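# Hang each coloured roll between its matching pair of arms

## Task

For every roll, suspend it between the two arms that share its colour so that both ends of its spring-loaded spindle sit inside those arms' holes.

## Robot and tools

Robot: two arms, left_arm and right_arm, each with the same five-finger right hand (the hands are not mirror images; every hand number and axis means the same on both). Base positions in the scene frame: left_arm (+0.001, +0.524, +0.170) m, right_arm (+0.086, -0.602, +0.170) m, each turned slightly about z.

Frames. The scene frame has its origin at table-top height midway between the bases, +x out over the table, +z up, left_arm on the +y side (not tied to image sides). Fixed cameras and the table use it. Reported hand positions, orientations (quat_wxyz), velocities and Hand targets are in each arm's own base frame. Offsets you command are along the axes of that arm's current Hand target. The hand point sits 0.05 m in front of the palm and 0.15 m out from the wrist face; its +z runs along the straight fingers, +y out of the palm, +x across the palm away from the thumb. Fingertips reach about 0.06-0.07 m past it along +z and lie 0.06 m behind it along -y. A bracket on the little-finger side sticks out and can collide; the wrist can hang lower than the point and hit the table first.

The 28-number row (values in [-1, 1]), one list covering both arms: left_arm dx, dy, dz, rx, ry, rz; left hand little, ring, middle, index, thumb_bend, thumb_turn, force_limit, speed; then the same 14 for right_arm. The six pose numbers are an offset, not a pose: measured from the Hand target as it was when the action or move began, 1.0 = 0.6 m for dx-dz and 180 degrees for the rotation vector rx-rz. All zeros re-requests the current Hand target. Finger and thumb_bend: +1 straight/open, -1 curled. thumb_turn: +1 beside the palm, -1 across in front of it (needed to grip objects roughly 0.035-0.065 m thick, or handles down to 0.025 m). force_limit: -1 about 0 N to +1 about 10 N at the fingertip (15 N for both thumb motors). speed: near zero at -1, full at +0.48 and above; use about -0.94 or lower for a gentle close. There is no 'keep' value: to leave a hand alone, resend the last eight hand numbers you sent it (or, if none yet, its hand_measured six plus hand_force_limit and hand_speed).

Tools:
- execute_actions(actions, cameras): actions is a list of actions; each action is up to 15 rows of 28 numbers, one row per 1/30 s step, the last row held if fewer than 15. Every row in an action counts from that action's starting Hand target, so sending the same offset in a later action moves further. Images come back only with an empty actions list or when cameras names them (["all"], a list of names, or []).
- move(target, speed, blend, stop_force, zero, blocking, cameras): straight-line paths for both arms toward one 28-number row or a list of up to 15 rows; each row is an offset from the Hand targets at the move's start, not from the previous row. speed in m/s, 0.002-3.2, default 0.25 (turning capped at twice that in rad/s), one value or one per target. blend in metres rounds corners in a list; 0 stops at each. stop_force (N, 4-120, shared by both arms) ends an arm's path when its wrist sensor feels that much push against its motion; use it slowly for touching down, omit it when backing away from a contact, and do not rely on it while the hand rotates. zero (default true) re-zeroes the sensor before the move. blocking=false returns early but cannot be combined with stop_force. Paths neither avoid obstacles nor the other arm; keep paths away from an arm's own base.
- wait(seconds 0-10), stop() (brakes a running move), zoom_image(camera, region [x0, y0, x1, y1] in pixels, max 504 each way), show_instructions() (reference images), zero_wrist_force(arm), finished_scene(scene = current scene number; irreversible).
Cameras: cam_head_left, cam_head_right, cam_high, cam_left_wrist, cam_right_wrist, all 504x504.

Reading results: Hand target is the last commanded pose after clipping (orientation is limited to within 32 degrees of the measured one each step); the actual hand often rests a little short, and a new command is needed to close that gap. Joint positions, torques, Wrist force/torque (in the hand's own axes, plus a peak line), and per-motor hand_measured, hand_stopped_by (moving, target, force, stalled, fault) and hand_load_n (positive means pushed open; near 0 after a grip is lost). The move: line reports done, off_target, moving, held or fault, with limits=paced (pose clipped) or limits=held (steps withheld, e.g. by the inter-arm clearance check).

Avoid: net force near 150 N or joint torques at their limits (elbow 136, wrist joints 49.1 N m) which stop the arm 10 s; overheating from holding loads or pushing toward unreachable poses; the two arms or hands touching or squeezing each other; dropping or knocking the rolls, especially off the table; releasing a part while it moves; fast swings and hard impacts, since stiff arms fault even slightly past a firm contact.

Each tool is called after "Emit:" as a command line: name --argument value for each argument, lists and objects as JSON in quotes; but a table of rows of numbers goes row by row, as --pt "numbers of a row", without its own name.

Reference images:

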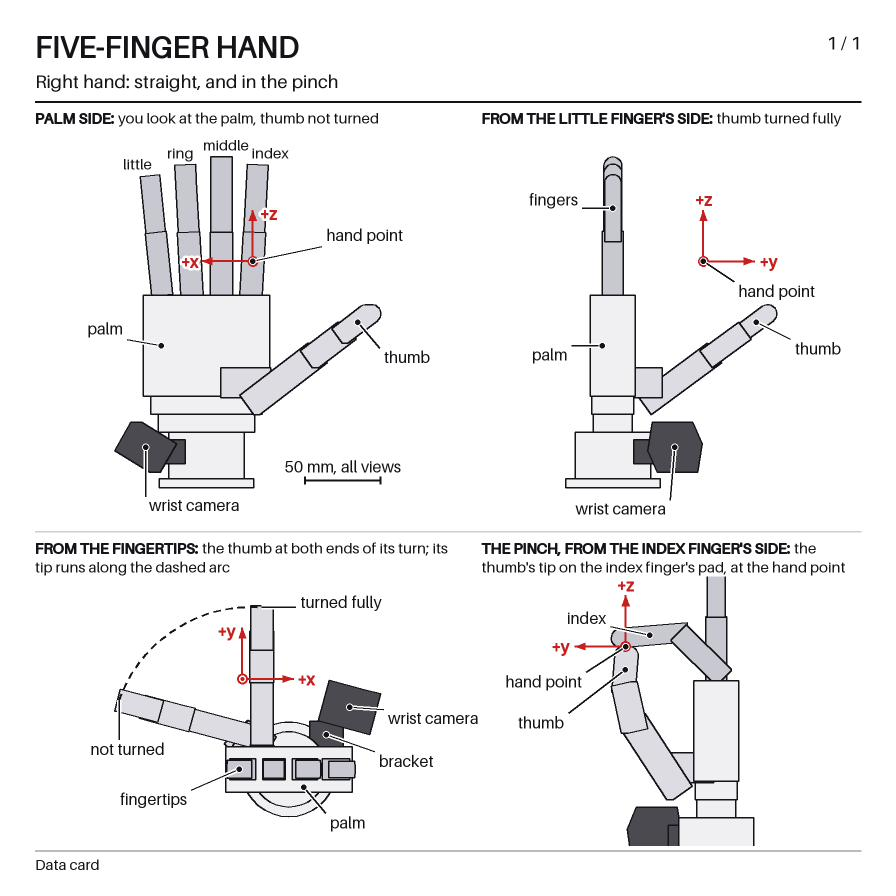

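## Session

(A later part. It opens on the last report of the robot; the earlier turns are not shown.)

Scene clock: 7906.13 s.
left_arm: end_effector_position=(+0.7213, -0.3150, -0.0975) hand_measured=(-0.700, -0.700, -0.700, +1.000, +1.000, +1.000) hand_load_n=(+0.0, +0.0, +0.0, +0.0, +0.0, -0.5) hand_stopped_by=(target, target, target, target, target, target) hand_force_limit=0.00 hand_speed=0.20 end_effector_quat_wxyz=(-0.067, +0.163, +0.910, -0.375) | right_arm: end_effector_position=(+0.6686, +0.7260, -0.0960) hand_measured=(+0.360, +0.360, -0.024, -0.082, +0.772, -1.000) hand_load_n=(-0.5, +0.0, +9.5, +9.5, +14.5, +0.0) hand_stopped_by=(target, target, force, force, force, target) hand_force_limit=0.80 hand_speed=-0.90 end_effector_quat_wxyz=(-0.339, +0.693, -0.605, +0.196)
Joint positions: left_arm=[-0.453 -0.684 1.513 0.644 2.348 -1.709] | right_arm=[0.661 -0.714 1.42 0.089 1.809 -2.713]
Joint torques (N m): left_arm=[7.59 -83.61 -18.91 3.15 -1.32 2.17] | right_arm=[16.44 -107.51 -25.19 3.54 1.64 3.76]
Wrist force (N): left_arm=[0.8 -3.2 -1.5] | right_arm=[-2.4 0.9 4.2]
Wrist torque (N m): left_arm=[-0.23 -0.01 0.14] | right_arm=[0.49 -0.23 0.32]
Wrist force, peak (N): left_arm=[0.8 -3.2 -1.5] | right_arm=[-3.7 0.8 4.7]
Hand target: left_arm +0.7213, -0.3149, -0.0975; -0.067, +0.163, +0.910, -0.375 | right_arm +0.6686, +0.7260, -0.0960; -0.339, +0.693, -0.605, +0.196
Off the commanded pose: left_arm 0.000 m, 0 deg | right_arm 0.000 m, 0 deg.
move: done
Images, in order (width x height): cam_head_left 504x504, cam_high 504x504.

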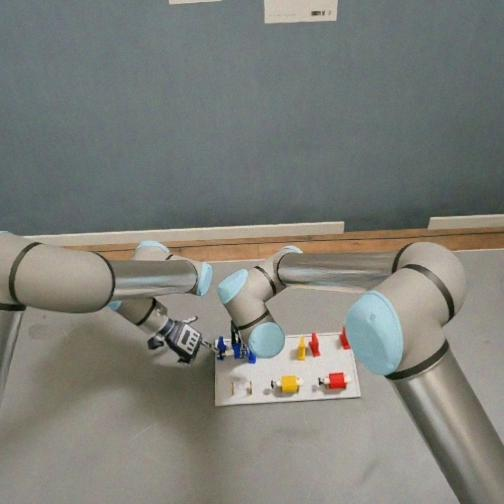

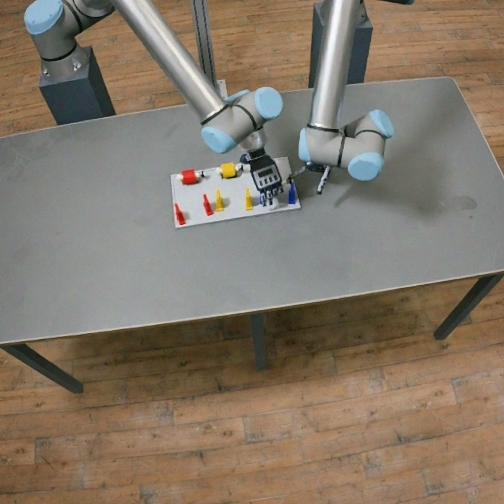

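Emit:
move --pt "0.0193 0.0141 -0.0297 0 0 0 -0.7 -0.7 -0.7 1 1 1 0 0.2 0 0 0 0 0 0 0.36 0.36 -0.36 -0.38 -0.08 -1 0.8 -0.9" --pt "0.0186 0.0270 -0.0134 0 0 0 -0.7 -0.7 -0.7 1 1 1 0 0.2 0 0 0 0 0 0 0.36 0.36 -0.36 -0.38 -0.08 -1 0.8 -0.9" --speed 0.02

Emit:
move --target '[-0.0157,-0.0154,0.0204,0,0,0,-0.7,-0.7,-0.7,1,1,1,0,0.2, 0,0,0,0,0,0,0.36,0.36,-0.36,-0.38,-0.08,-1,0.8,-0.9]' --speed 0.008 --stop_force 4 --cameras '["cam_high","cam_head_left"]'

Emit:
zoom_image --camera "cam_head_left" --region '[210, 335, 250, 375]'

Scene clock: 7921.77 s.
left_arm: end_effector_position=(+0.7168, -0.2949, -0.1033) hand_measured=(-0.700, -0.700, -0.700, +1.000, +1.000, +1.000) hand_load_n=(+0.0, +0.0, +0.0, +0.0, +0.0, +0.0) hand_stopped_by=(target, target, target, target, target, target) hand_force_limit=0.00 hand_speed=0.20 end_effector_quat_wxyz=(-0.067, +0.163, +0.910, -0.375) | right_arm: end_effector_position=(+0.6686, +0.7260, -0.0960) hand_measured=(+0.360, +0.360, -0.024, -0.082, +0.772, -1.000) hand_load_n=(+0.0, +0.0, +9.0, +9.0, +14.5, +0.0) hand_stopped_by=(target, target, force, force, force, target) hand_force_limit=0.80 hand_speed=-0.90 end_effector_quat_wxyz=(-0.339, +0.693, -0.605, +0.196)
Joint positions: left_arm=[-0.431 -0.683 1.534 0.645 2.35 -1.678] | right_arm=[0.661 -0.714 1.42 0.089 1.809 -2.713]
Joint torques (N m): left_arm=[-13.91 -98.02 -29.77 4.47 -1.42 -2.11] | right_arm=[14.44 -109.22 -39.35 3.7 0.95 3.75]
Wrist force (N): left_arm=[0.6 -2.0 0.1] | right_arm=[-3.4 -1.1 1.6]
Wrist torque (N m): left_arm=[-0.27 -0.05 0.12] | right_arm=[0.45 -0.20 0.31]
Wrist force, peak (N): left_arm=[0.8 -3.2 -1.5] | right_arm=[-3.0 1.3 4.6]
Hand target: left_arm +0.7167, -0.2949, -0.1032; -0.067, +0.163, +0.910, -0.375 | right_arm +0.6686, +0.7260, -0.0960; -0.339, +0.693, -0.605, +0.196
Off the commanded pose: left_arm 0.000 m, 0 deg | right_arm 0.000 m, 0 deg.
move: done

Scene clock: 7924.53 s.
left_arm: end_effector_position=(+0.7193, -0.3076, -0.1048) hand_measured=(-0.700, -0.700, -0.700, +1.000, +1.000, +1.000) hand_load_n=(+0.0, +0.0, +0.5, -1.5, +0.0, +0.0) hand_stopped_by=(target, target, target, target, target, target) hand_force_limit=0.00 hand_speed=0.20 end_effector_quat_wxyz=(-0.067, +0.163, +0.910, -0.375) | right_arm: end_effector_position=(+0.6686, +0.7260, -0.0960) hand_measured=(+0.360, +0.360, -0.024, -0.082, +0.772, -1.000) hand_load_n=(+0.0, +0.0, +9.5, +9.5, +14.5, +0.0) hand_stopped_by=(target, target, force, force, force, target) hand_force_limit=0.80 hand_speed=-0.90 end_effector_quat_wxyz=(-0.339, +0.693, -0.605, +0.196)
Joint positions: left_arm=[-0.445 -0.678 1.521 0.638 2.349 -1.698] | right_arm=[0.661 -0.714 1.42 0.089 1.809 -2.713]
Joint torques (N m): left_arm=[21.23 -104.22 -15.69 5.77 1.12 2.45] | right_arm=[13.88 -108.14 -39.84 3.81 0.88 3.52]
Wrist force (N): left_arm=[2.5 -0.5 -3.3] | right_arm=[-1.5 0.6 4.0]
Wrist torque (N m): left_arm=[-0.12 0.07 0.20] | right_arm=[0.51 -0.19 0.31]
Wrist force, peak (N): left_arm=[2.4 -1.0 -3.8] | right_arm=[-1.7 0.4 4.3]
Hand target: left_arm +0.7193, -0.3076, -0.1047; -0.067, +0.163, +0.910, -0.375 (not the last commanded pose) | right_arm +0.6686, +0.7260, -0.0960; -0.339, +0.693, -0.605, +0.196
Off the commanded pose: left_arm 0.005 m, 0 deg | right_arm 0.000 m, 0 deg.
move: contact (left_arm)
Images, in order (width x height): cam_head_left 504x504, cam_high 504x504.

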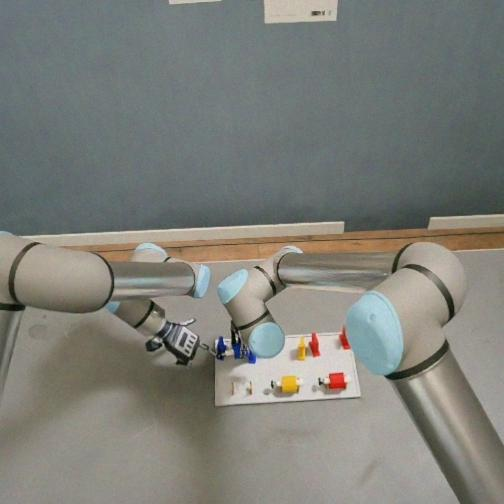

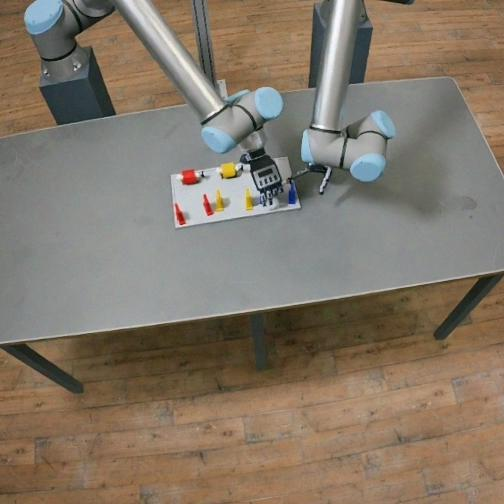

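Scaled by 12.600 from the camera's 504x504 image, which has a finer 720x720 frame.

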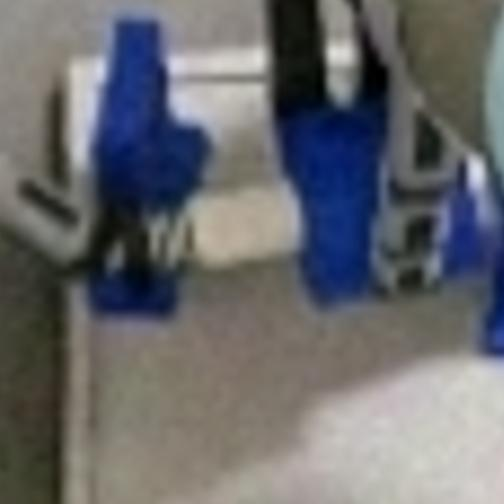

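Emit:
move --target '[-0.0112,-0.0125,0.0137,0,0,0,-0.7,-0.7,-0.7,1,1,1,0,0.2, 0,0,0,0,0,0,0.36,0.36,-0.36,-0.38,-0.08,-1,0.8,-0.9]' --speed 0.008 --stop_force 14 --zero false --cameras '["cam_high","cam_head_left"]'

Emit:
zoom_image --camera "cam_head_left" --region '[210, 335, 250, 375]'

Emit:
zoom_image --camera "cam_high" --region '[270, 160, 310, 200]'

Scene clock: 7940.23 s.
left_arm: end_effector_position=(+0.7218, -0.3204, -0.1053) hand_measured=(-0.700, -0.700, -0.700, +1.000, +1.000, +1.000) hand_load_n=(+0.0, +0.0, +0.0, -6.5, +0.0, -0.5) hand_stopped_by=(target, target, target, target, target, target) hand_force_limit=0.00 hand_speed=0.20 end_effector_quat_wxyz=(-0.067, +0.163, +0.910, -0.375) | right_arm: end_effector_position=(+0.6686, +0.7260, -0.0960) hand_measured=(+0.360, +0.360, -0.024, -0.082, +0.772, -1.000) hand_load_n=(+0.0, +0.0, +9.5, +8.5, +14.0, +0.5) hand_stopped_by=(target, target, force, force, force, target) hand_force_limit=0.80 hand_speed=-0.90 end_effector_quat_wxyz=(-0.339, +0.693, -0.605, +0.196)
Joint positions: left_arm=[-0.459 -0.673 1.509 0.633 2.347 -1.718] | right_arm=[0.661 -0.714 1.42 0.089 1.809 -2.713]
Joint torques (N m): left_arm=[1.57 -84.81 -22.67 0.18 1.06 2.52] | right_arm=[13.73 -108.75 -39.14 3.63 1.16 3.48]
Wrist force (N): left_arm=[6.4 2.7 -8.6] | right_arm=[1.1 0.0 3.9]
Wrist torque (N m): left_arm=[-0.05 0.24 0.47] | right_arm=[0.51 -0.15 0.28]
Wrist force, peak (N): left_arm=[7.0 2.4 -9.1] | right_arm=[-0.1 0.2 5.1]
Hand target: left_arm +0.7218, -0.3203, -0.1053; -0.067, +0.163, +0.910, -0.375 | right_arm +0.6686, +0.7260, -0.0960; -0.339, +0.693, -0.605, +0.196
Off the commanded pose: left_arm 0.000 m, 0 deg | right_arm 0.000 m, 0 deg.
move: done
Images, in order (width x height): cam_head_left 504x504, cam_high 504x504.

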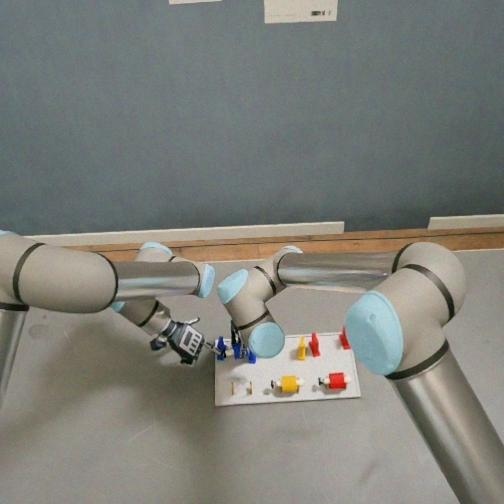

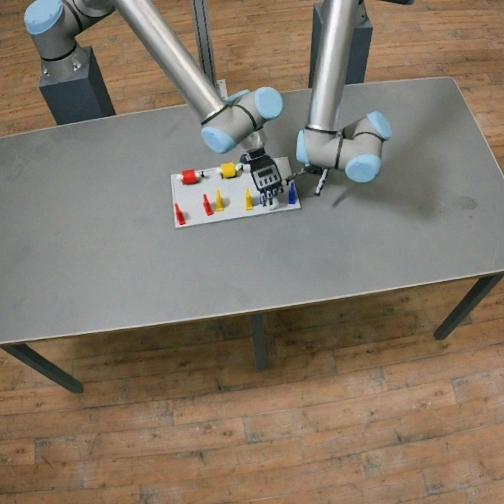

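Scaled by 12.600 from the camera's 504x504 image, which has a finer 720x720 frame.

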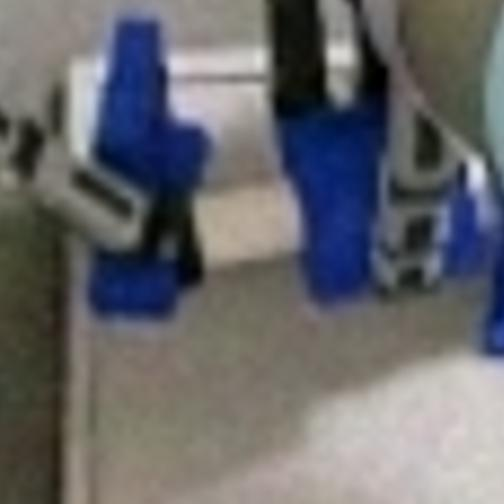

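Scaled by 12.600 from the camera's 504x504 image, which has a finer 720x720 frame.

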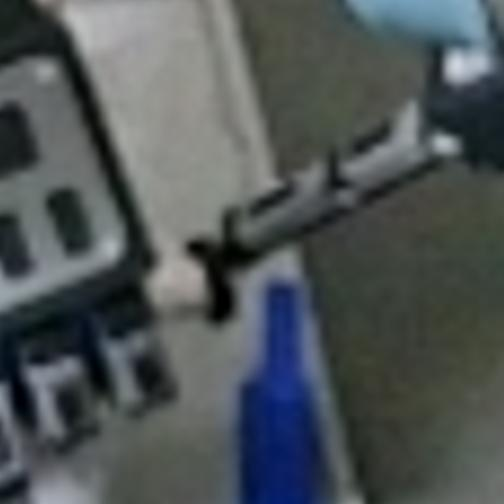

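Emit:
move --pt "-0.0008 -0.0056 -0.0041 0 0 0 -0.7 -0.7 -0.7 1 1 1 0 0.2 0.0012 -0.0025 -0.0024 0 -0.0098 0.0099 0.36 0.36 -0.36 -0.38 -0.08 -1 0.8 -0.9" --pt "-0.0015 -0.0111 -0.0082 0 0 0 -0.7 -0.7 -0.7 1 1 1 0 0.2 0.0023 -0.0050 -0.0049 0 -0.0195 0.0198 0.36 0.36 -0.36 -0.38 -0.08 -1 0.8 -0.9" --pt "-0.0023 -0.0167 -0.0123 0 0 0 -0.7 -0.7 -0.7 1 1 1 0 0.2 0.0035 -0.0075 -0.0073 0 -0.0293 0.0297 0.36 0.36 -0.36 -0.38 -0.08 -1 0.8 -0.9" --speed 0.01 --blend '[0.003,0.003,0]' --cameras '["cam_high","cam_head_left"]'

Emit:
zoom_image --camera "cam_head_left" --region '[210, 335, 250, 375]'

Emit:
zoom_image --camera "cam_high" --region '[270, 160, 310, 200]'

Scene clock: 7972.70 s.
left_arm: end_effector_position=(+0.7224, -0.3226, -0.0930) hand_measured=(-0.700, -0.700, -0.700, +1.000, +1.000, +1.000) hand_load_n=(+0.0, +0.0, +0.0, -8.0, +0.0, -0.5) hand_stopped_by=(target, target, target, target, target, target) hand_force_limit=0.00 hand_speed=0.20 end_effector_quat_wxyz=(-0.067, +0.163, +0.910, -0.375) | right_arm: end_effector_position=(+0.6692, +0.7231, -0.0901) hand_measured=(+0.360, +0.360, -0.024, -0.082, +0.772, -1.000) hand_load_n=(+0.0, +0.0, +11.0, +8.5, +12.5, +2.0) hand_stopped_by=(target, target, force, force, force, target) hand_force_limit=0.80 hand_speed=-0.90 end_effector_quat_wxyz=(-0.375, +0.672, -0.621, +0.148)
Joint positions: left_arm=[-0.461 -0.687 1.507 0.646 2.347 -1.721] | right_arm=[0.625 -0.743 1.481 0.011 1.701 -2.652]
Joint torques (N m): left_arm=[-23.87 -104.4 -34.26 4.38 -0.35 -2.32] | right_arm=[-12.69 -106.92 -24.98 3.79 1.02 1.99]
Wrist force (N): left_arm=[5.7 2.3 -8.4] | right_arm=[-3.0 -1.5 4.7]
Wrist torque (N m): left_arm=[-0.20 0.25 0.39] | right_arm=[0.47 -0.23 0.19]
Wrist force, peak (N): left_arm=[6.6 2.8 -9.3] | right_arm=[-3.5 -1.4 5.6]
Hand target: left_arm +0.7224, -0.3226, -0.0930; -0.067, +0.163, +0.910, -0.375 | right_arm +0.6692, +0.7231, -0.0901; -0.375, +0.672, -0.621, +0.148
Off the commanded pose: left_arm 0.000 m, 0 deg | right_arm 0.000 m, 0 deg.
move: done
Images, in order (width x height): cam_head_left 504x504, cam_high 504x504.

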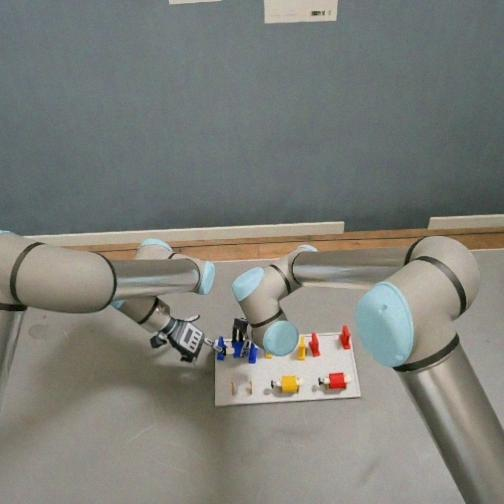

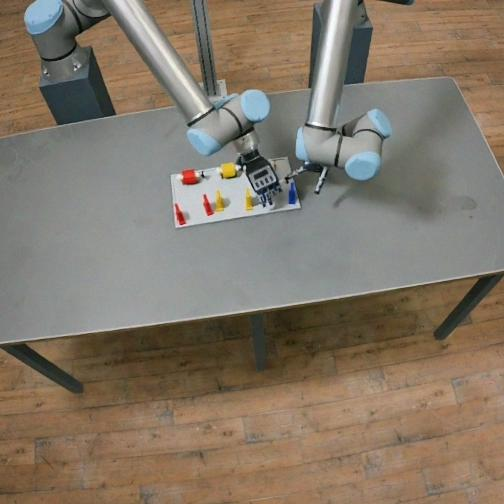

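Scaled by 12.600 from the camera's 504x504 image, which has a finer 720x720 frame.

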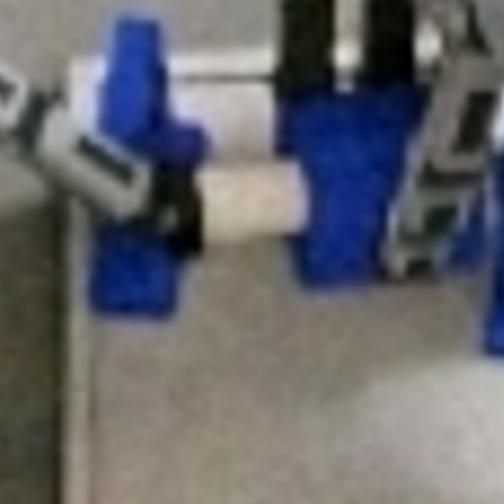

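Scaled by 12.600 from the camera's 504x504 image, which has a finer 720x720 frame.

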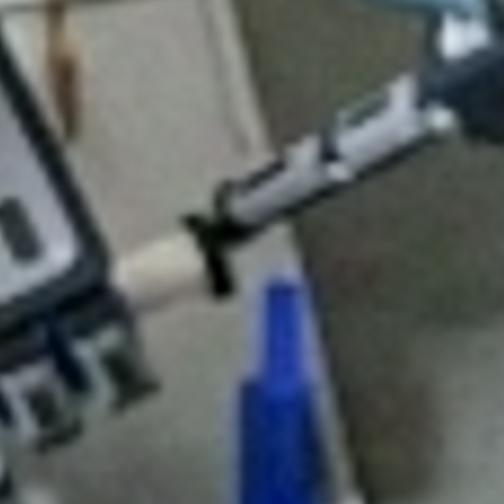

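Emit:
move --pt "-0.0083 0.0026 -0.0025 0 0 0 -0.7 -0.7 -0.7 1 1 1 0 0.2 0.0021 -0.0038 0.0033 0.0059 0.0152 0.0150 0.36 0.36 -0.36 -0.38 -0.08 -1 0.8 -0.9" --pt "-0.0170 0.0047 -0.0046 0 0 0 -0.7 -0.7 -0.7 1 1 1 0 0.2 0.0045 -0.0075 0.0063 0.0119 0.0304 0.0301 0.36 0.36 -0.36 -0.38 -0.08 -1 0.8 -0.9" --speed 0.01 --blend '[0.002,0]' --cameras '["cam_high","cam_head_left"]'

Emit:
zoom_image --camera "cam_head_left" --region '[210, 335, 250, 375]'

Emit:
zoom_image --camera "cam_high" --region '[270, 160, 310, 200]'

Scene clock: 8023.30 s.
left_arm: end_effector_position=(+0.7334, -0.3224, -0.0930) hand_measured=(-0.700, -0.700, -0.700, +1.000, +1.000, +1.000) hand_load_n=(+0.0, +0.0, +0.0, -7.5, +0.0, +0.0) hand_stopped_by=(target, target, target, target, target, target) hand_force_limit=0.00 hand_speed=0.20 end_effector_quat_wxyz=(-0.067, +0.163, +0.910, -0.375) | right_arm: end_effector_position=(+0.6755, +0.7215, -0.0903) hand_measured=(+0.360, +0.360, -0.024, -0.082, +0.772, -1.000) hand_load_n=(+0.0, +0.0, +8.0, +5.5, +14.5, +0.0) hand_stopped_by=(target, target, force, force, force, target) hand_force_limit=0.80 hand_speed=-0.90 end_effector_quat_wxyz=(-0.364, +0.627, -0.666, +0.174)
Joint positions: left_arm=[-0.455 -0.674 1.48 0.666 2.348 -1.712] | right_arm=[0.65 -0.73 1.458 0.041 1.82 -2.537]
Joint torques (N m): left_arm=[15.24 -80.73 -31.76 5.06 4.08 2.28] | right_arm=[14.4 -94.12 -39.82 2.68 1.37 1.26]
Wrist force (N): left_arm=[2.6 2.6 -7.0] | right_arm=[0.1 -0.3 -1.3]
Wrist torque (N m): left_arm=[-0.21 0.03 0.07] | right_arm=[0.31 -0.12 -0.02]
Wrist force, peak (N): left_arm=[6.2 3.1 -9.6] | right_arm=[-3.5 -1.7 4.8]
Hand target: left_arm +0.7333, -0.3224, -0.0930; -0.067, +0.163, +0.910, -0.375 | right_arm +0.6755, +0.7215, -0.0903; -0.364, +0.627, -0.666, +0.174
Off the commanded pose: left_arm 0.000 m, 0 deg | right_arm 0.000 m, 0 deg.
move: done
Images, in order (width x height): cam_head_left 504x504, cam_high 504x504.

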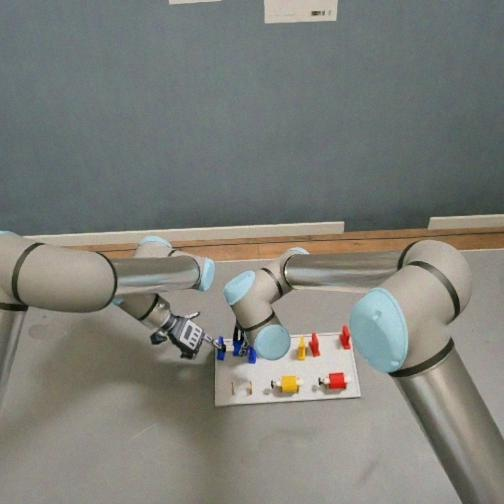

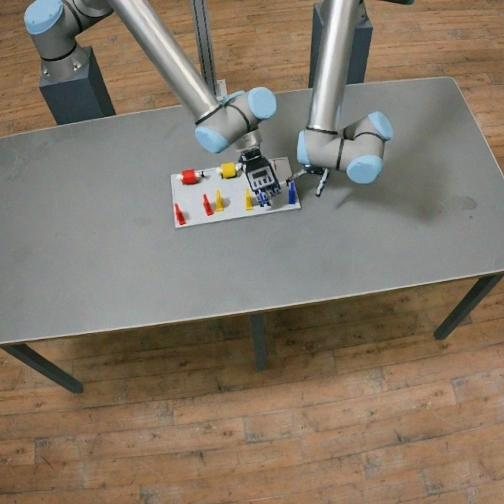

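Scaled by 12.600 from the camera's 504x504 image, which has a finer 720x720 frame.

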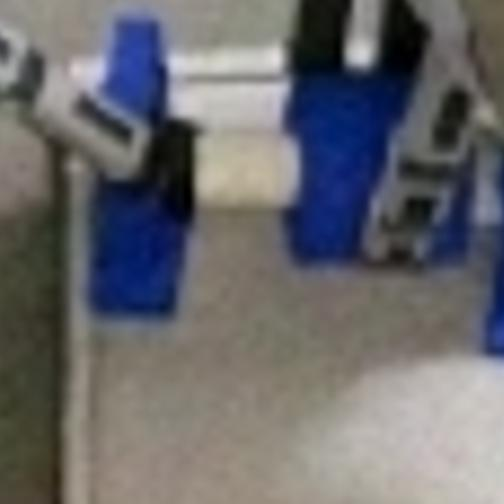

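Scaled by 12.600 from the camera's 504x504 image, which has a finer 720x720 frame.

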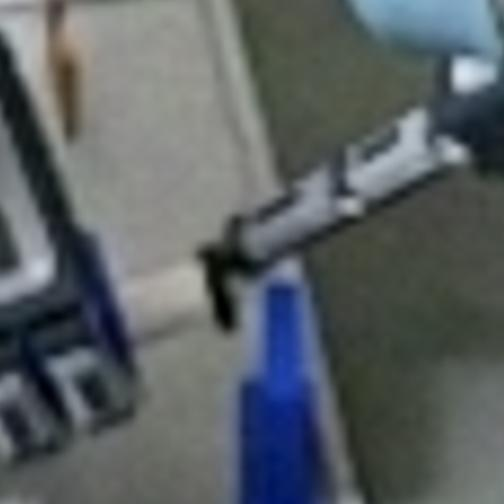

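Emit:
move --target '[-0.0090,0.0008,-0.0008,0,0,0,-0.7,-0.7,-0.7,1,1,1,0,0.2, 0.0021,-0.0037,0.0032,0.0059,0.0152,0.0150,0.36,0.36,-0.36,-0.38,-0.08,-1,0.8,-0.9]' --speed 0.01 --cameras '["cam_high","cam_head_left"]'

Emit:
zoom_image --camera "cam_head_left" --region '[210, 335, 250, 375]'

Emit:
zoom_image --camera "cam_high" --region '[270, 160, 310, 200]'

Scene clock: 8043.80 s.
left_arm: end_effector_position=(+0.7387, -0.3237, -0.0930) hand_measured=(-0.700, -0.700, -0.700, +1.000, +1.000, +1.000) hand_load_n=(+0.0, +0.0, +0.0, -8.0, +0.0, -0.5) hand_stopped_by=(target, target, target, target, target, target) hand_force_limit=0.00 hand_speed=0.20 end_effector_quat_wxyz=(-0.067, +0.163, +0.910, -0.375) | right_arm: end_effector_position=(+0.6785, +0.7204, -0.0904) hand_measured=(+0.360, +0.360, -0.024, -0.082, +0.772, -1.000) hand_load_n=(+0.0, +0.0, +8.0, +5.5, +14.5, +0.0) hand_stopped_by=(target, target, force, force, force, target) hand_force_limit=0.80 hand_speed=-0.90 end_effector_quat_wxyz=(+0.358, -0.603, +0.688, -0.186)
Joint positions: left_arm=[-0.453 -0.667 1.465 0.676 2.348 -1.71] | right_arm=[0.661 -0.721 1.442 0.064 1.877 -2.478]
Joint torques (N m): left_arm=[16.82 -78.32 -31.37 5.09 4.18 2.7] | right_arm=[16.08 -95.52 -39.6 2.78 1.17 1.32]
Wrist force (N): left_arm=[1.9 3.3 -7.4] | right_arm=[0.4 -0.1 -1.1]
Wrist torque (N m): left_arm=[-0.13 0.05 0.05] | right_arm=[0.36 -0.17 0.00]
Wrist force, peak (N): left_arm=[2.1 2.8 -7.7] | right_arm=[0.0 -0.5 -1.8]
Hand target: left_arm +0.7386, -0.3237, -0.0930; -0.067, +0.163, +0.910, -0.375 | right_arm +0.6785, +0.7204, -0.0904; +0.358, -0.603, +0.688, -0.186
Off the commanded pose: left_arm 0.000 m, 0 deg | right_arm 0.000 m, 0 deg.
move: done
Images, in order (width x height): cam_head_left 504x504, cam_high 504x504.

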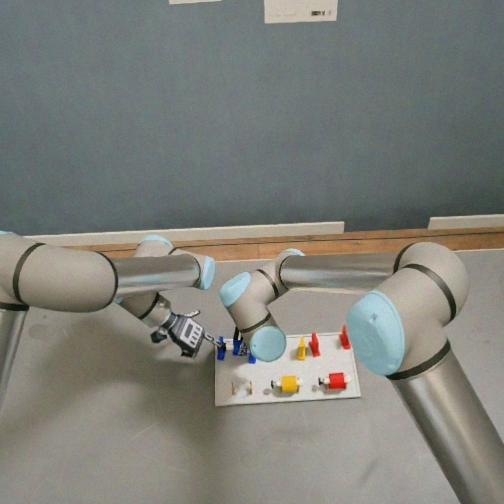

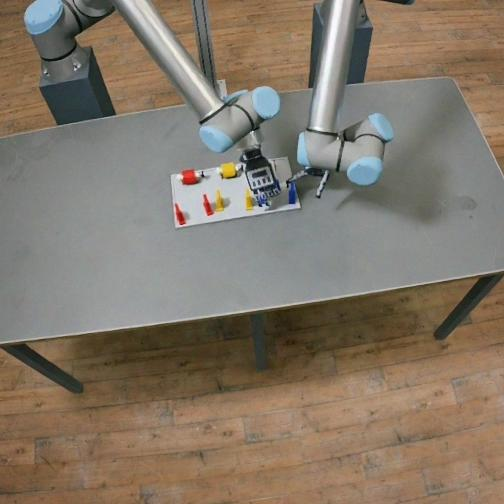

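Scaled by 12.600 from the camera's 504x504 image, which has a finer 720x720 frame.

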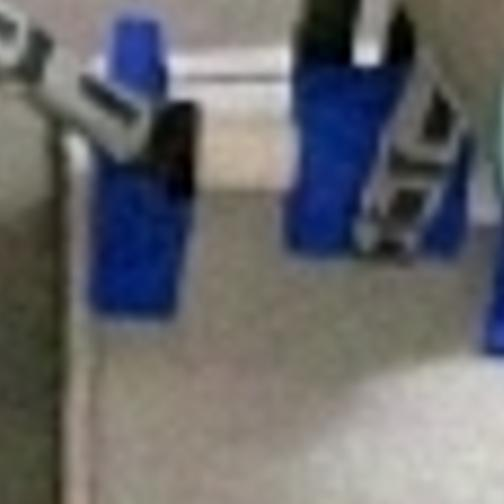

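Scaled by 12.600 from the camera's 504x504 image, which has a finer 720x720 frame.

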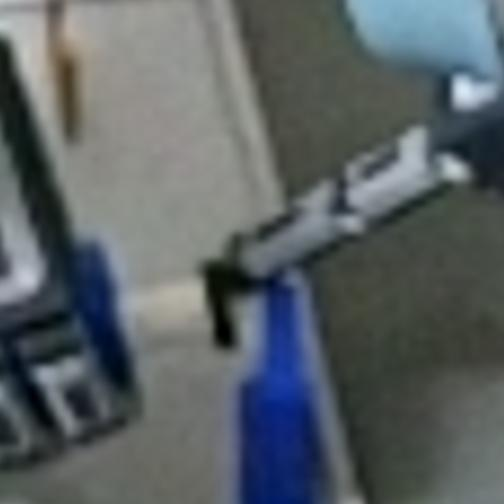

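Emit:
move --target '[-0.0092,0.0010,-0.0010,0,0,0,-0.7,-0.7,-0.7,1,1,1,0,0.2, 0.0021,-0.0037,0.0032,0.0059,0.0152,0.0150,0.36,0.36,-0.36,-0.38,-0.08,-1,0.8,-0.9]' --speed 0.01 --cameras '["cam_high","cam_head_left"]'

Emit:
zoom_image --camera "cam_head_left" --region '[210, 335, 250, 375]'

Emit:
zoom_image --camera "cam_high" --region '[270, 160, 310, 200]'

Scene clock: 8057.37 s.
left_arm: end_effector_position=(+0.7441, -0.3248, -0.0930) hand_measured=(-0.700, -0.700, -0.700, +1.000, +1.000, +1.000) hand_load_n=(+0.0, +0.0, +0.0, -8.0, +0.0, -0.5) hand_stopped_by=(target, target, target, target, target, target) hand_force_limit=0.00 hand_speed=0.20 end_effector_quat_wxyz=(-0.067, +0.163, +0.910, -0.375) | right_arm: end_effector_position=(+0.6814, +0.7191, -0.0905) hand_measured=(+0.360, +0.360, -0.024, -0.082, +0.772, -1.000) hand_load_n=(-0.5, +0.0, +8.0, +5.5, +14.5, +0.0) hand_stopped_by=(target, target, force, force, force, target) hand_force_limit=0.80 hand_speed=-0.90 end_effector_quat_wxyz=(+0.351, -0.579, +0.708, -0.199)
Joint positions: left_arm=[-0.451 -0.66 1.451 0.685 2.348 -1.707] | right_arm=[0.672 -0.71 1.424 0.091 1.934 -2.416]
Joint torques (N m): left_arm=[15.61 -80.94 -31.15 5.41 3.93 2.44] | right_arm=[15.63 -97.15 -39.12 2.44 1.67 1.06]
Wrist force (N): left_arm=[1.7 2.7 -6.8] | right_arm=[0.5 -0.2 -1.4]
Wrist torque (N m): left_arm=[-0.30 0.02 0.01] | right_arm=[0.39 -0.14 -0.01]
Wrist force, peak (N): left_arm=[2.1 3.1 -7.5] | right_arm=[0.9 -0.1 -1.6]
Hand target: left_arm +0.7441, -0.3248, -0.0930; -0.067, +0.163, +0.910, -0.375 | right_arm +0.6814, +0.7191, -0.0905; +0.351, -0.579, +0.708, -0.199
Off the commanded pose: left_arm 0.000 m, 0 deg | right_arm 0.000 m, 0 deg.
move: done
Images, in order (width x height): cam_head_left 504x504, cam_high 504x504.

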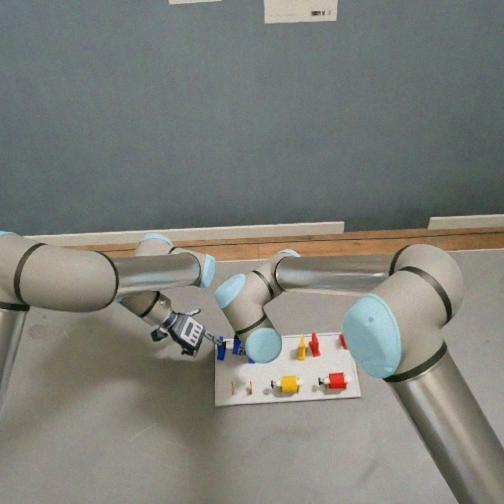

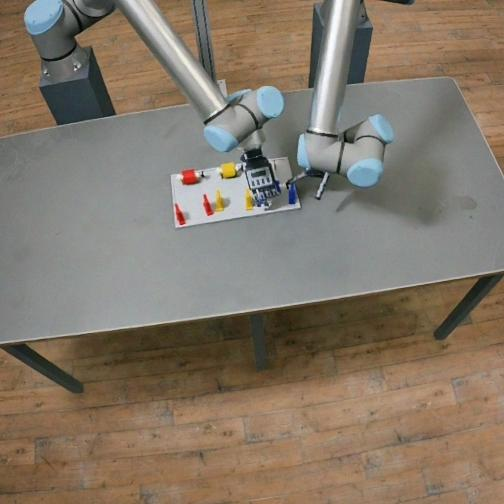

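Scaled by 12.600 from the camera's 504x504 image, which has a finer 720x720 frame.

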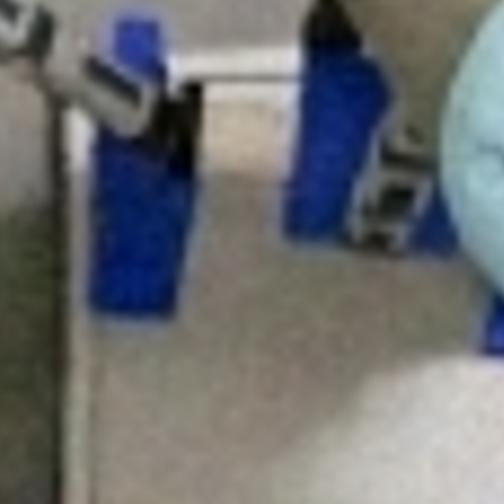

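Scaled by 12.600 from the camera's 504x504 image, which has a finer 720x720 frame.

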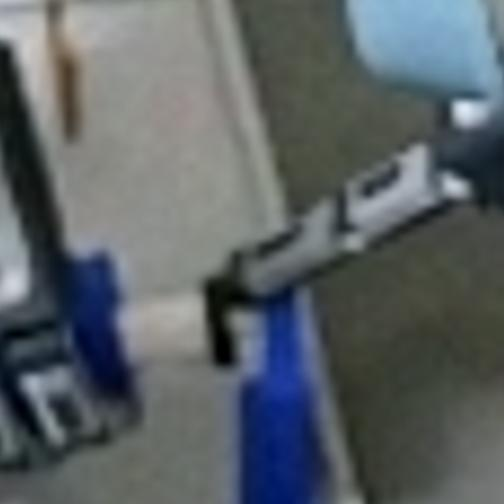

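Emit:
move --target '[-0.0092,0.0009,-0.0009,0,0,0,-0.7,-0.7,-0.7,1,1,1,0,0.2, 0.0021,-0.0037,0.0032,0.0059,0.0152,0.0150,0.36,0.36,-0.36,-0.38,-0.08,-1,0.8,-0.9]' --speed 0.01 --cameras '["cam_high","cam_head_left"]'

Emit:
zoom_image --camera "cam_head_left" --region '[210, 335, 250, 375]'

Emit:
zoom_image --camera "cam_high" --region '[270, 160, 310, 200]'

Scene clock: 8068.37 s.
left_arm: end_effector_position=(+0.7496, -0.3260, -0.0930) hand_measured=(-0.700, -0.700, -0.700, +1.000, +1.000, +1.000) hand_load_n=(+0.0, +0.0, +0.0, -9.0, +0.0, +0.0) hand_stopped_by=(target, target, target, target, target, target) hand_force_limit=0.00 hand_speed=0.20 end_effector_quat_wxyz=(-0.067, +0.163, +0.910, -0.375) | right_arm: end_effector_position=(+0.6842, +0.7175, -0.0906) hand_measured=(+0.360, +0.360, -0.024, -0.082, +0.772, -1.000) hand_load_n=(+0.0, +0.0, +8.0, +6.0, +14.5, -0.5) hand_stopped_by=(target, target, force, force, force, target) hand_force_limit=0.80 hand_speed=-0.90 end_effector_quat_wxyz=(+0.344, -0.554, +0.728, -0.211)
Joint positions: left_arm=[-0.45 -0.653 1.436 0.694 2.348 -1.705] | right_arm=[0.683 -0.698 1.403 0.124 1.989 -2.353]
Joint torques (N m): left_arm=[14.95 -81.71 -31.85 5.16 4.12 2.65] | right_arm=[17.27 -98.78 -39.11 2.42 1.71 1.08]
Wrist force (N): left_arm=[2.0 3.8 -7.6] | right_arm=[0.1 0.5 -1.0]
Wrist torque (N m): left_arm=[-0.21 -0.01 0.03] | right_arm=[0.45 -0.12 -0.01]
Wrist force, peak (N): left_arm=[1.8 3.9 -7.6] | right_arm=[0.6 -0.1 -1.9]
Hand target: left_arm +0.7496, -0.3260, -0.0930; -0.067, +0.163, +0.910, -0.375 | right_arm +0.6842, +0.7175, -0.0906; +0.344, -0.554, +0.728, -0.211
Off the commanded pose: left_arm 0.000 m, 0 deg | right_arm 0.000 m, 0 deg.
move: done
Images, in order (width x height): cam_head_left 504x504, cam_high 504x504.

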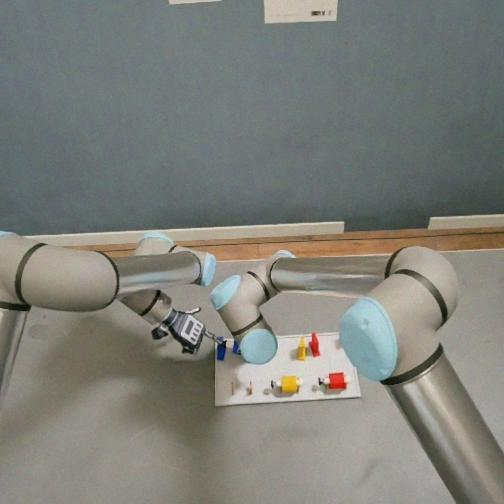

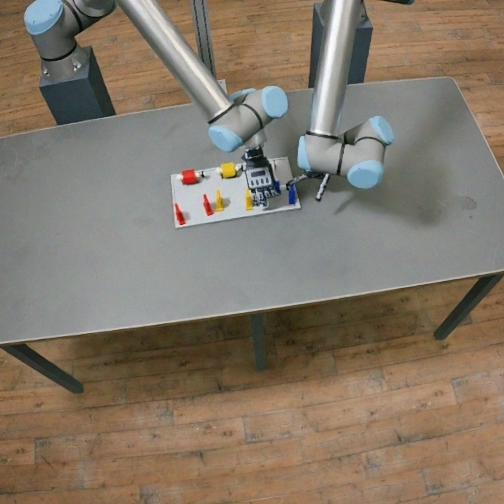

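Scaled by 12.600 from the camera's 504x504 image, which has a finer 720x720 frame.

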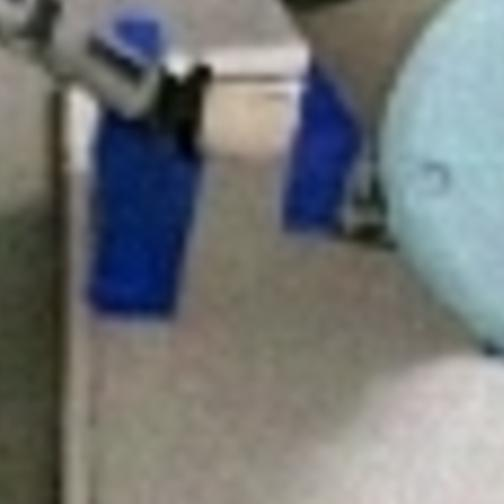

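Scaled by 12.600 from the camera's 504x504 image, which has a finer 720x720 frame.

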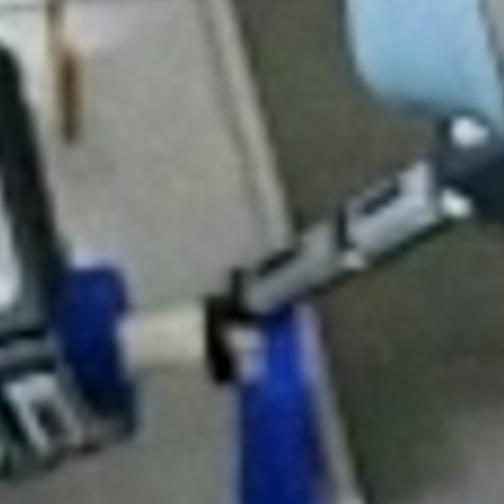

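Emit:
move --target '[-0.0093,0.0007,-0.0007,0,0,0,-0.7,-0.7,-0.7,1,1,1,0,0.2, 0.0021,-0.0037,0.0032,0.0059,0.0152,0.0150,0.36,0.36,-0.36,-0.38,-0.08,-1,0.8,-0.9]' --speed 0.01 --cameras '["cam_high","cam_head_left"]'

Emit:
zoom_image --camera "cam_head_left" --region '[210, 335, 250, 375]'

Emit:
zoom_image --camera "cam_high" --region '[275, 170, 305, 200]'

Scene clock: 8080.17 s.
left_arm: end_effector_position=(+0.7550, -0.3274, -0.0930) hand_measured=(-0.700, -0.700, -0.700, +0.998, +1.000, +1.000) hand_load_n=(+0.0, +0.5, +0.0, -11.5, -0.5, +0.0) hand_stopped_by=(target, target, target, target, target, target) hand_force_limit=0.00 hand_speed=0.20 end_effector_quat_wxyz=(-0.067, +0.163, +0.910, -0.375) | right_arm: end_effector_position=(+0.6869, +0.7158, -0.0907) hand_measured=(+0.360, +0.360, -0.024, -0.082, +0.772, -1.000) hand_load_n=(+0.0, +0.0, +8.0, +6.0, +14.5, +0.0) hand_stopped_by=(target, target, force, force, force, target) hand_force_limit=0.80 hand_speed=-0.90 end_effector_quat_wxyz=(+0.337, -0.528, +0.747, -0.222)
Joint positions: left_arm=[-0.448 -0.647 1.421 0.704 2.349 -1.703] | right_arm=[0.693 -0.683 1.38 0.162 2.042 -2.287]
Joint torques (N m): left_arm=[11.98 -79.94 -32.16 5.28 4.73 2.79] | right_arm=[16.88 -99.1 -38.67 2.38 1.76 0.94]
Wrist force (N): left_arm=[2.7 5.4 -9.9] | right_arm=[0.6 -0.4 -1.2]
Wrist torque (N m): left_arm=[-0.20 0.02 0.07] | right_arm=[0.36 -0.22 -0.02]
Wrist force, peak (N): left_arm=[2.6 5.6 -10.0] | right_arm=[0.9 -0.4 -1.4]
Hand target: left_arm +0.7550, -0.3274, -0.0930; -0.067, +0.163, +0.910, -0.375 | right_arm +0.6869, +0.7158, -0.0907; +0.337, -0.528, +0.747, -0.222
Off the commanded pose: left_arm 0.000 m, 0 deg | right_arm 0.000 m, 0 deg.
move: done
Images, in order (width x height): cam_head_left 504x504, cam_high 504x504.

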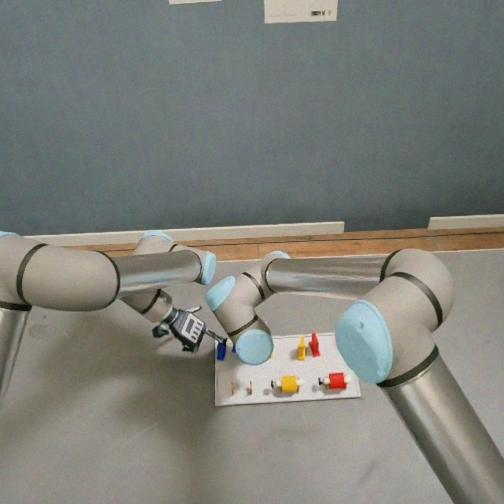

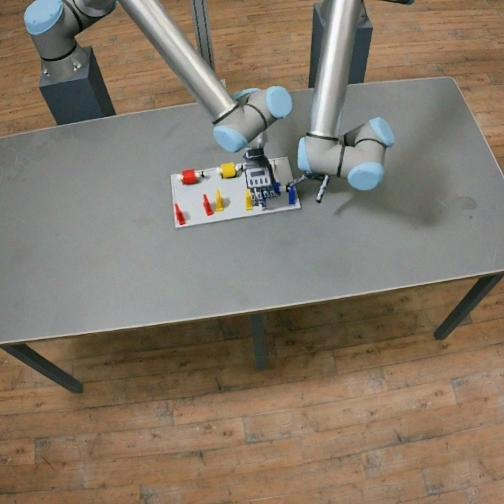

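Scaled by 12.600 from the camera's 504x504 image, which has a finer 720x720 frame.

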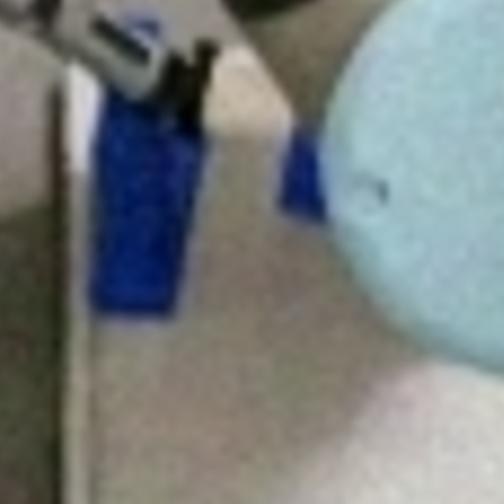

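Scaled by 16.800 from the camera's 504x504 image, which has a finer 720x720 frame.

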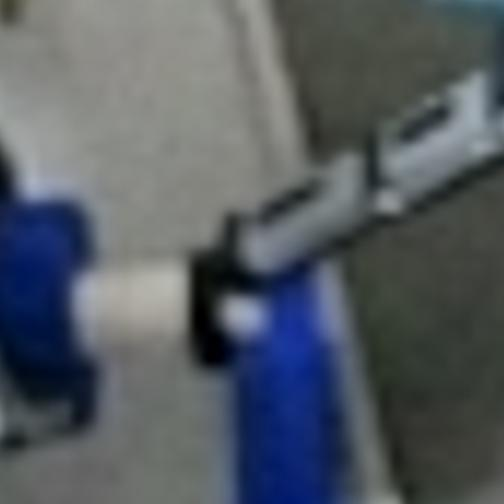

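Emit:
move --target '[0,0,0,0,0,0,-0.7,-0.7,-0.7,1,1,1,0,0.2, -0.0017,0.0037,-0.0034,-0.0059,-0.0152,-0.0150,0.36,0.36,-0.36,-0.38,-0.08,-1,0.8,-0.9]' --speed 0.01 --cameras '["cam_high","cam_head_left"]'

Emit:
zoom_image --camera "cam_head_left" --region '[210, 335, 250, 375]'

Emit:
zoom_image --camera "cam_high" --region '[275, 170, 305, 200]'

Scene clock: 8105.37 s.
left_arm: end_effector_position=(+0.7550, -0.3274, -0.0930) hand_measured=(-0.700, -0.700, -0.700, +0.998, +1.000, +1.000) hand_load_n=(+0.5, +0.0, +0.0, -8.5, +0.0, +0.0) hand_stopped_by=(target, target, target, target, target, target) hand_force_limit=0.00 hand_speed=0.20 end_effector_quat_wxyz=(-0.067, +0.163, +0.910, -0.375) | right_arm: end_effector_position=(+0.6842, +0.7175, -0.0906) hand_measured=(+0.360, +0.360, -0.024, -0.082, +0.772, -1.000) hand_load_n=(+0.0, -0.5, +11.5, +9.5, +10.5, +3.5) hand_stopped_by=(target, target, force, force, force, target) hand_force_limit=0.80 hand_speed=-0.90 end_effector_quat_wxyz=(+0.344, -0.554, +0.728, -0.211)
Joint positions: left_arm=[-0.448 -0.647 1.421 0.704 2.349 -1.703] | right_arm=[0.683 -0.698 1.403 0.124 1.988 -2.353]
Joint torques (N m): left_arm=[-4.77 -97.28 -21.34 1.39 3.48 -0.82] | right_arm=[-7.91 -110.78 -25.78 3.12 -0.87 -0.26]
Wrist force (N): left_arm=[7.9 3.4 -10.4] | right_arm=[2.4 -5.5 6.4]
Wrist torque (N m): left_arm=[-0.07 0.29 0.38] | right_arm=[0.52 -0.08 0.29]
Wrist force, peak (N): left_arm=[7.6 4.3 -11.2] | right_arm=[3.0 -5.6 6.2]
Hand target: left_arm +0.7550, -0.3274, -0.0930; -0.067, +0.163, +0.910, -0.375 | right_arm +0.6842, +0.7175, -0.0906; +0.344, -0.554, +0.728, -0.211
Off the commanded pose: left_arm 0.000 m, 0 deg | right_arm 0.000 m, 0 deg.
move: done
Images, in order (width x height): cam_head_left 504x504, cam_high 504x504.

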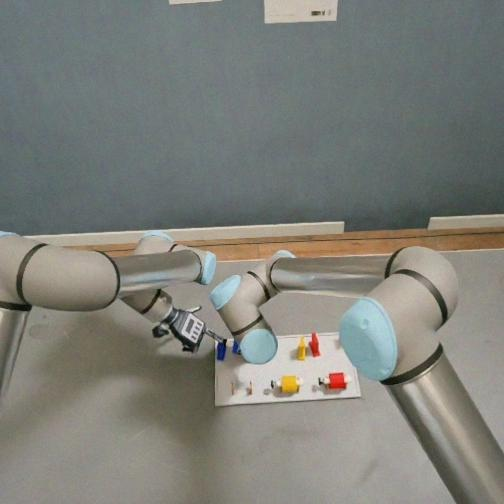

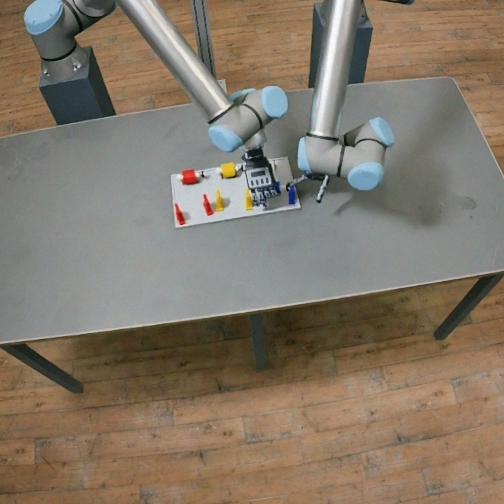

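Scaled by 12.600 from the camera's 504x504 image, which has a finer 720x720 frame.

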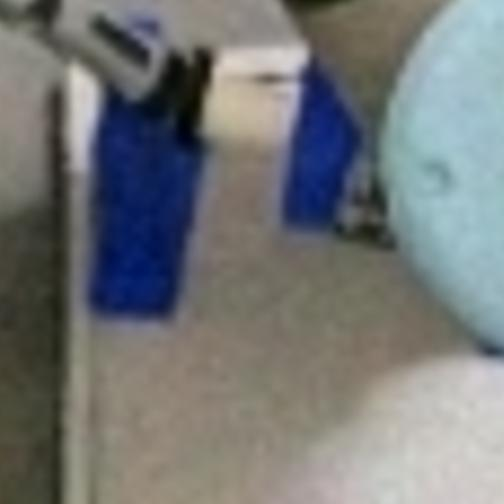

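Scaled by 16.800 from the camera's 504x504 image, which has a finer 720x720 frame.

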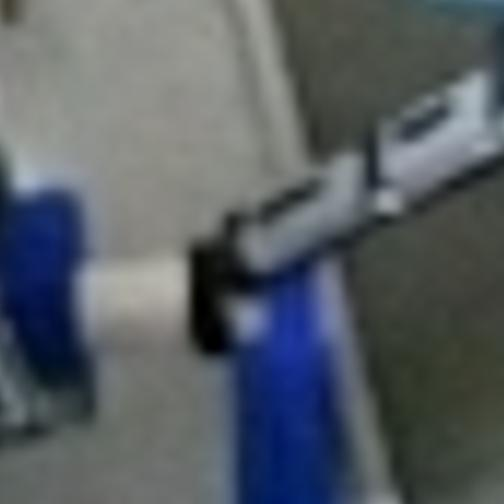

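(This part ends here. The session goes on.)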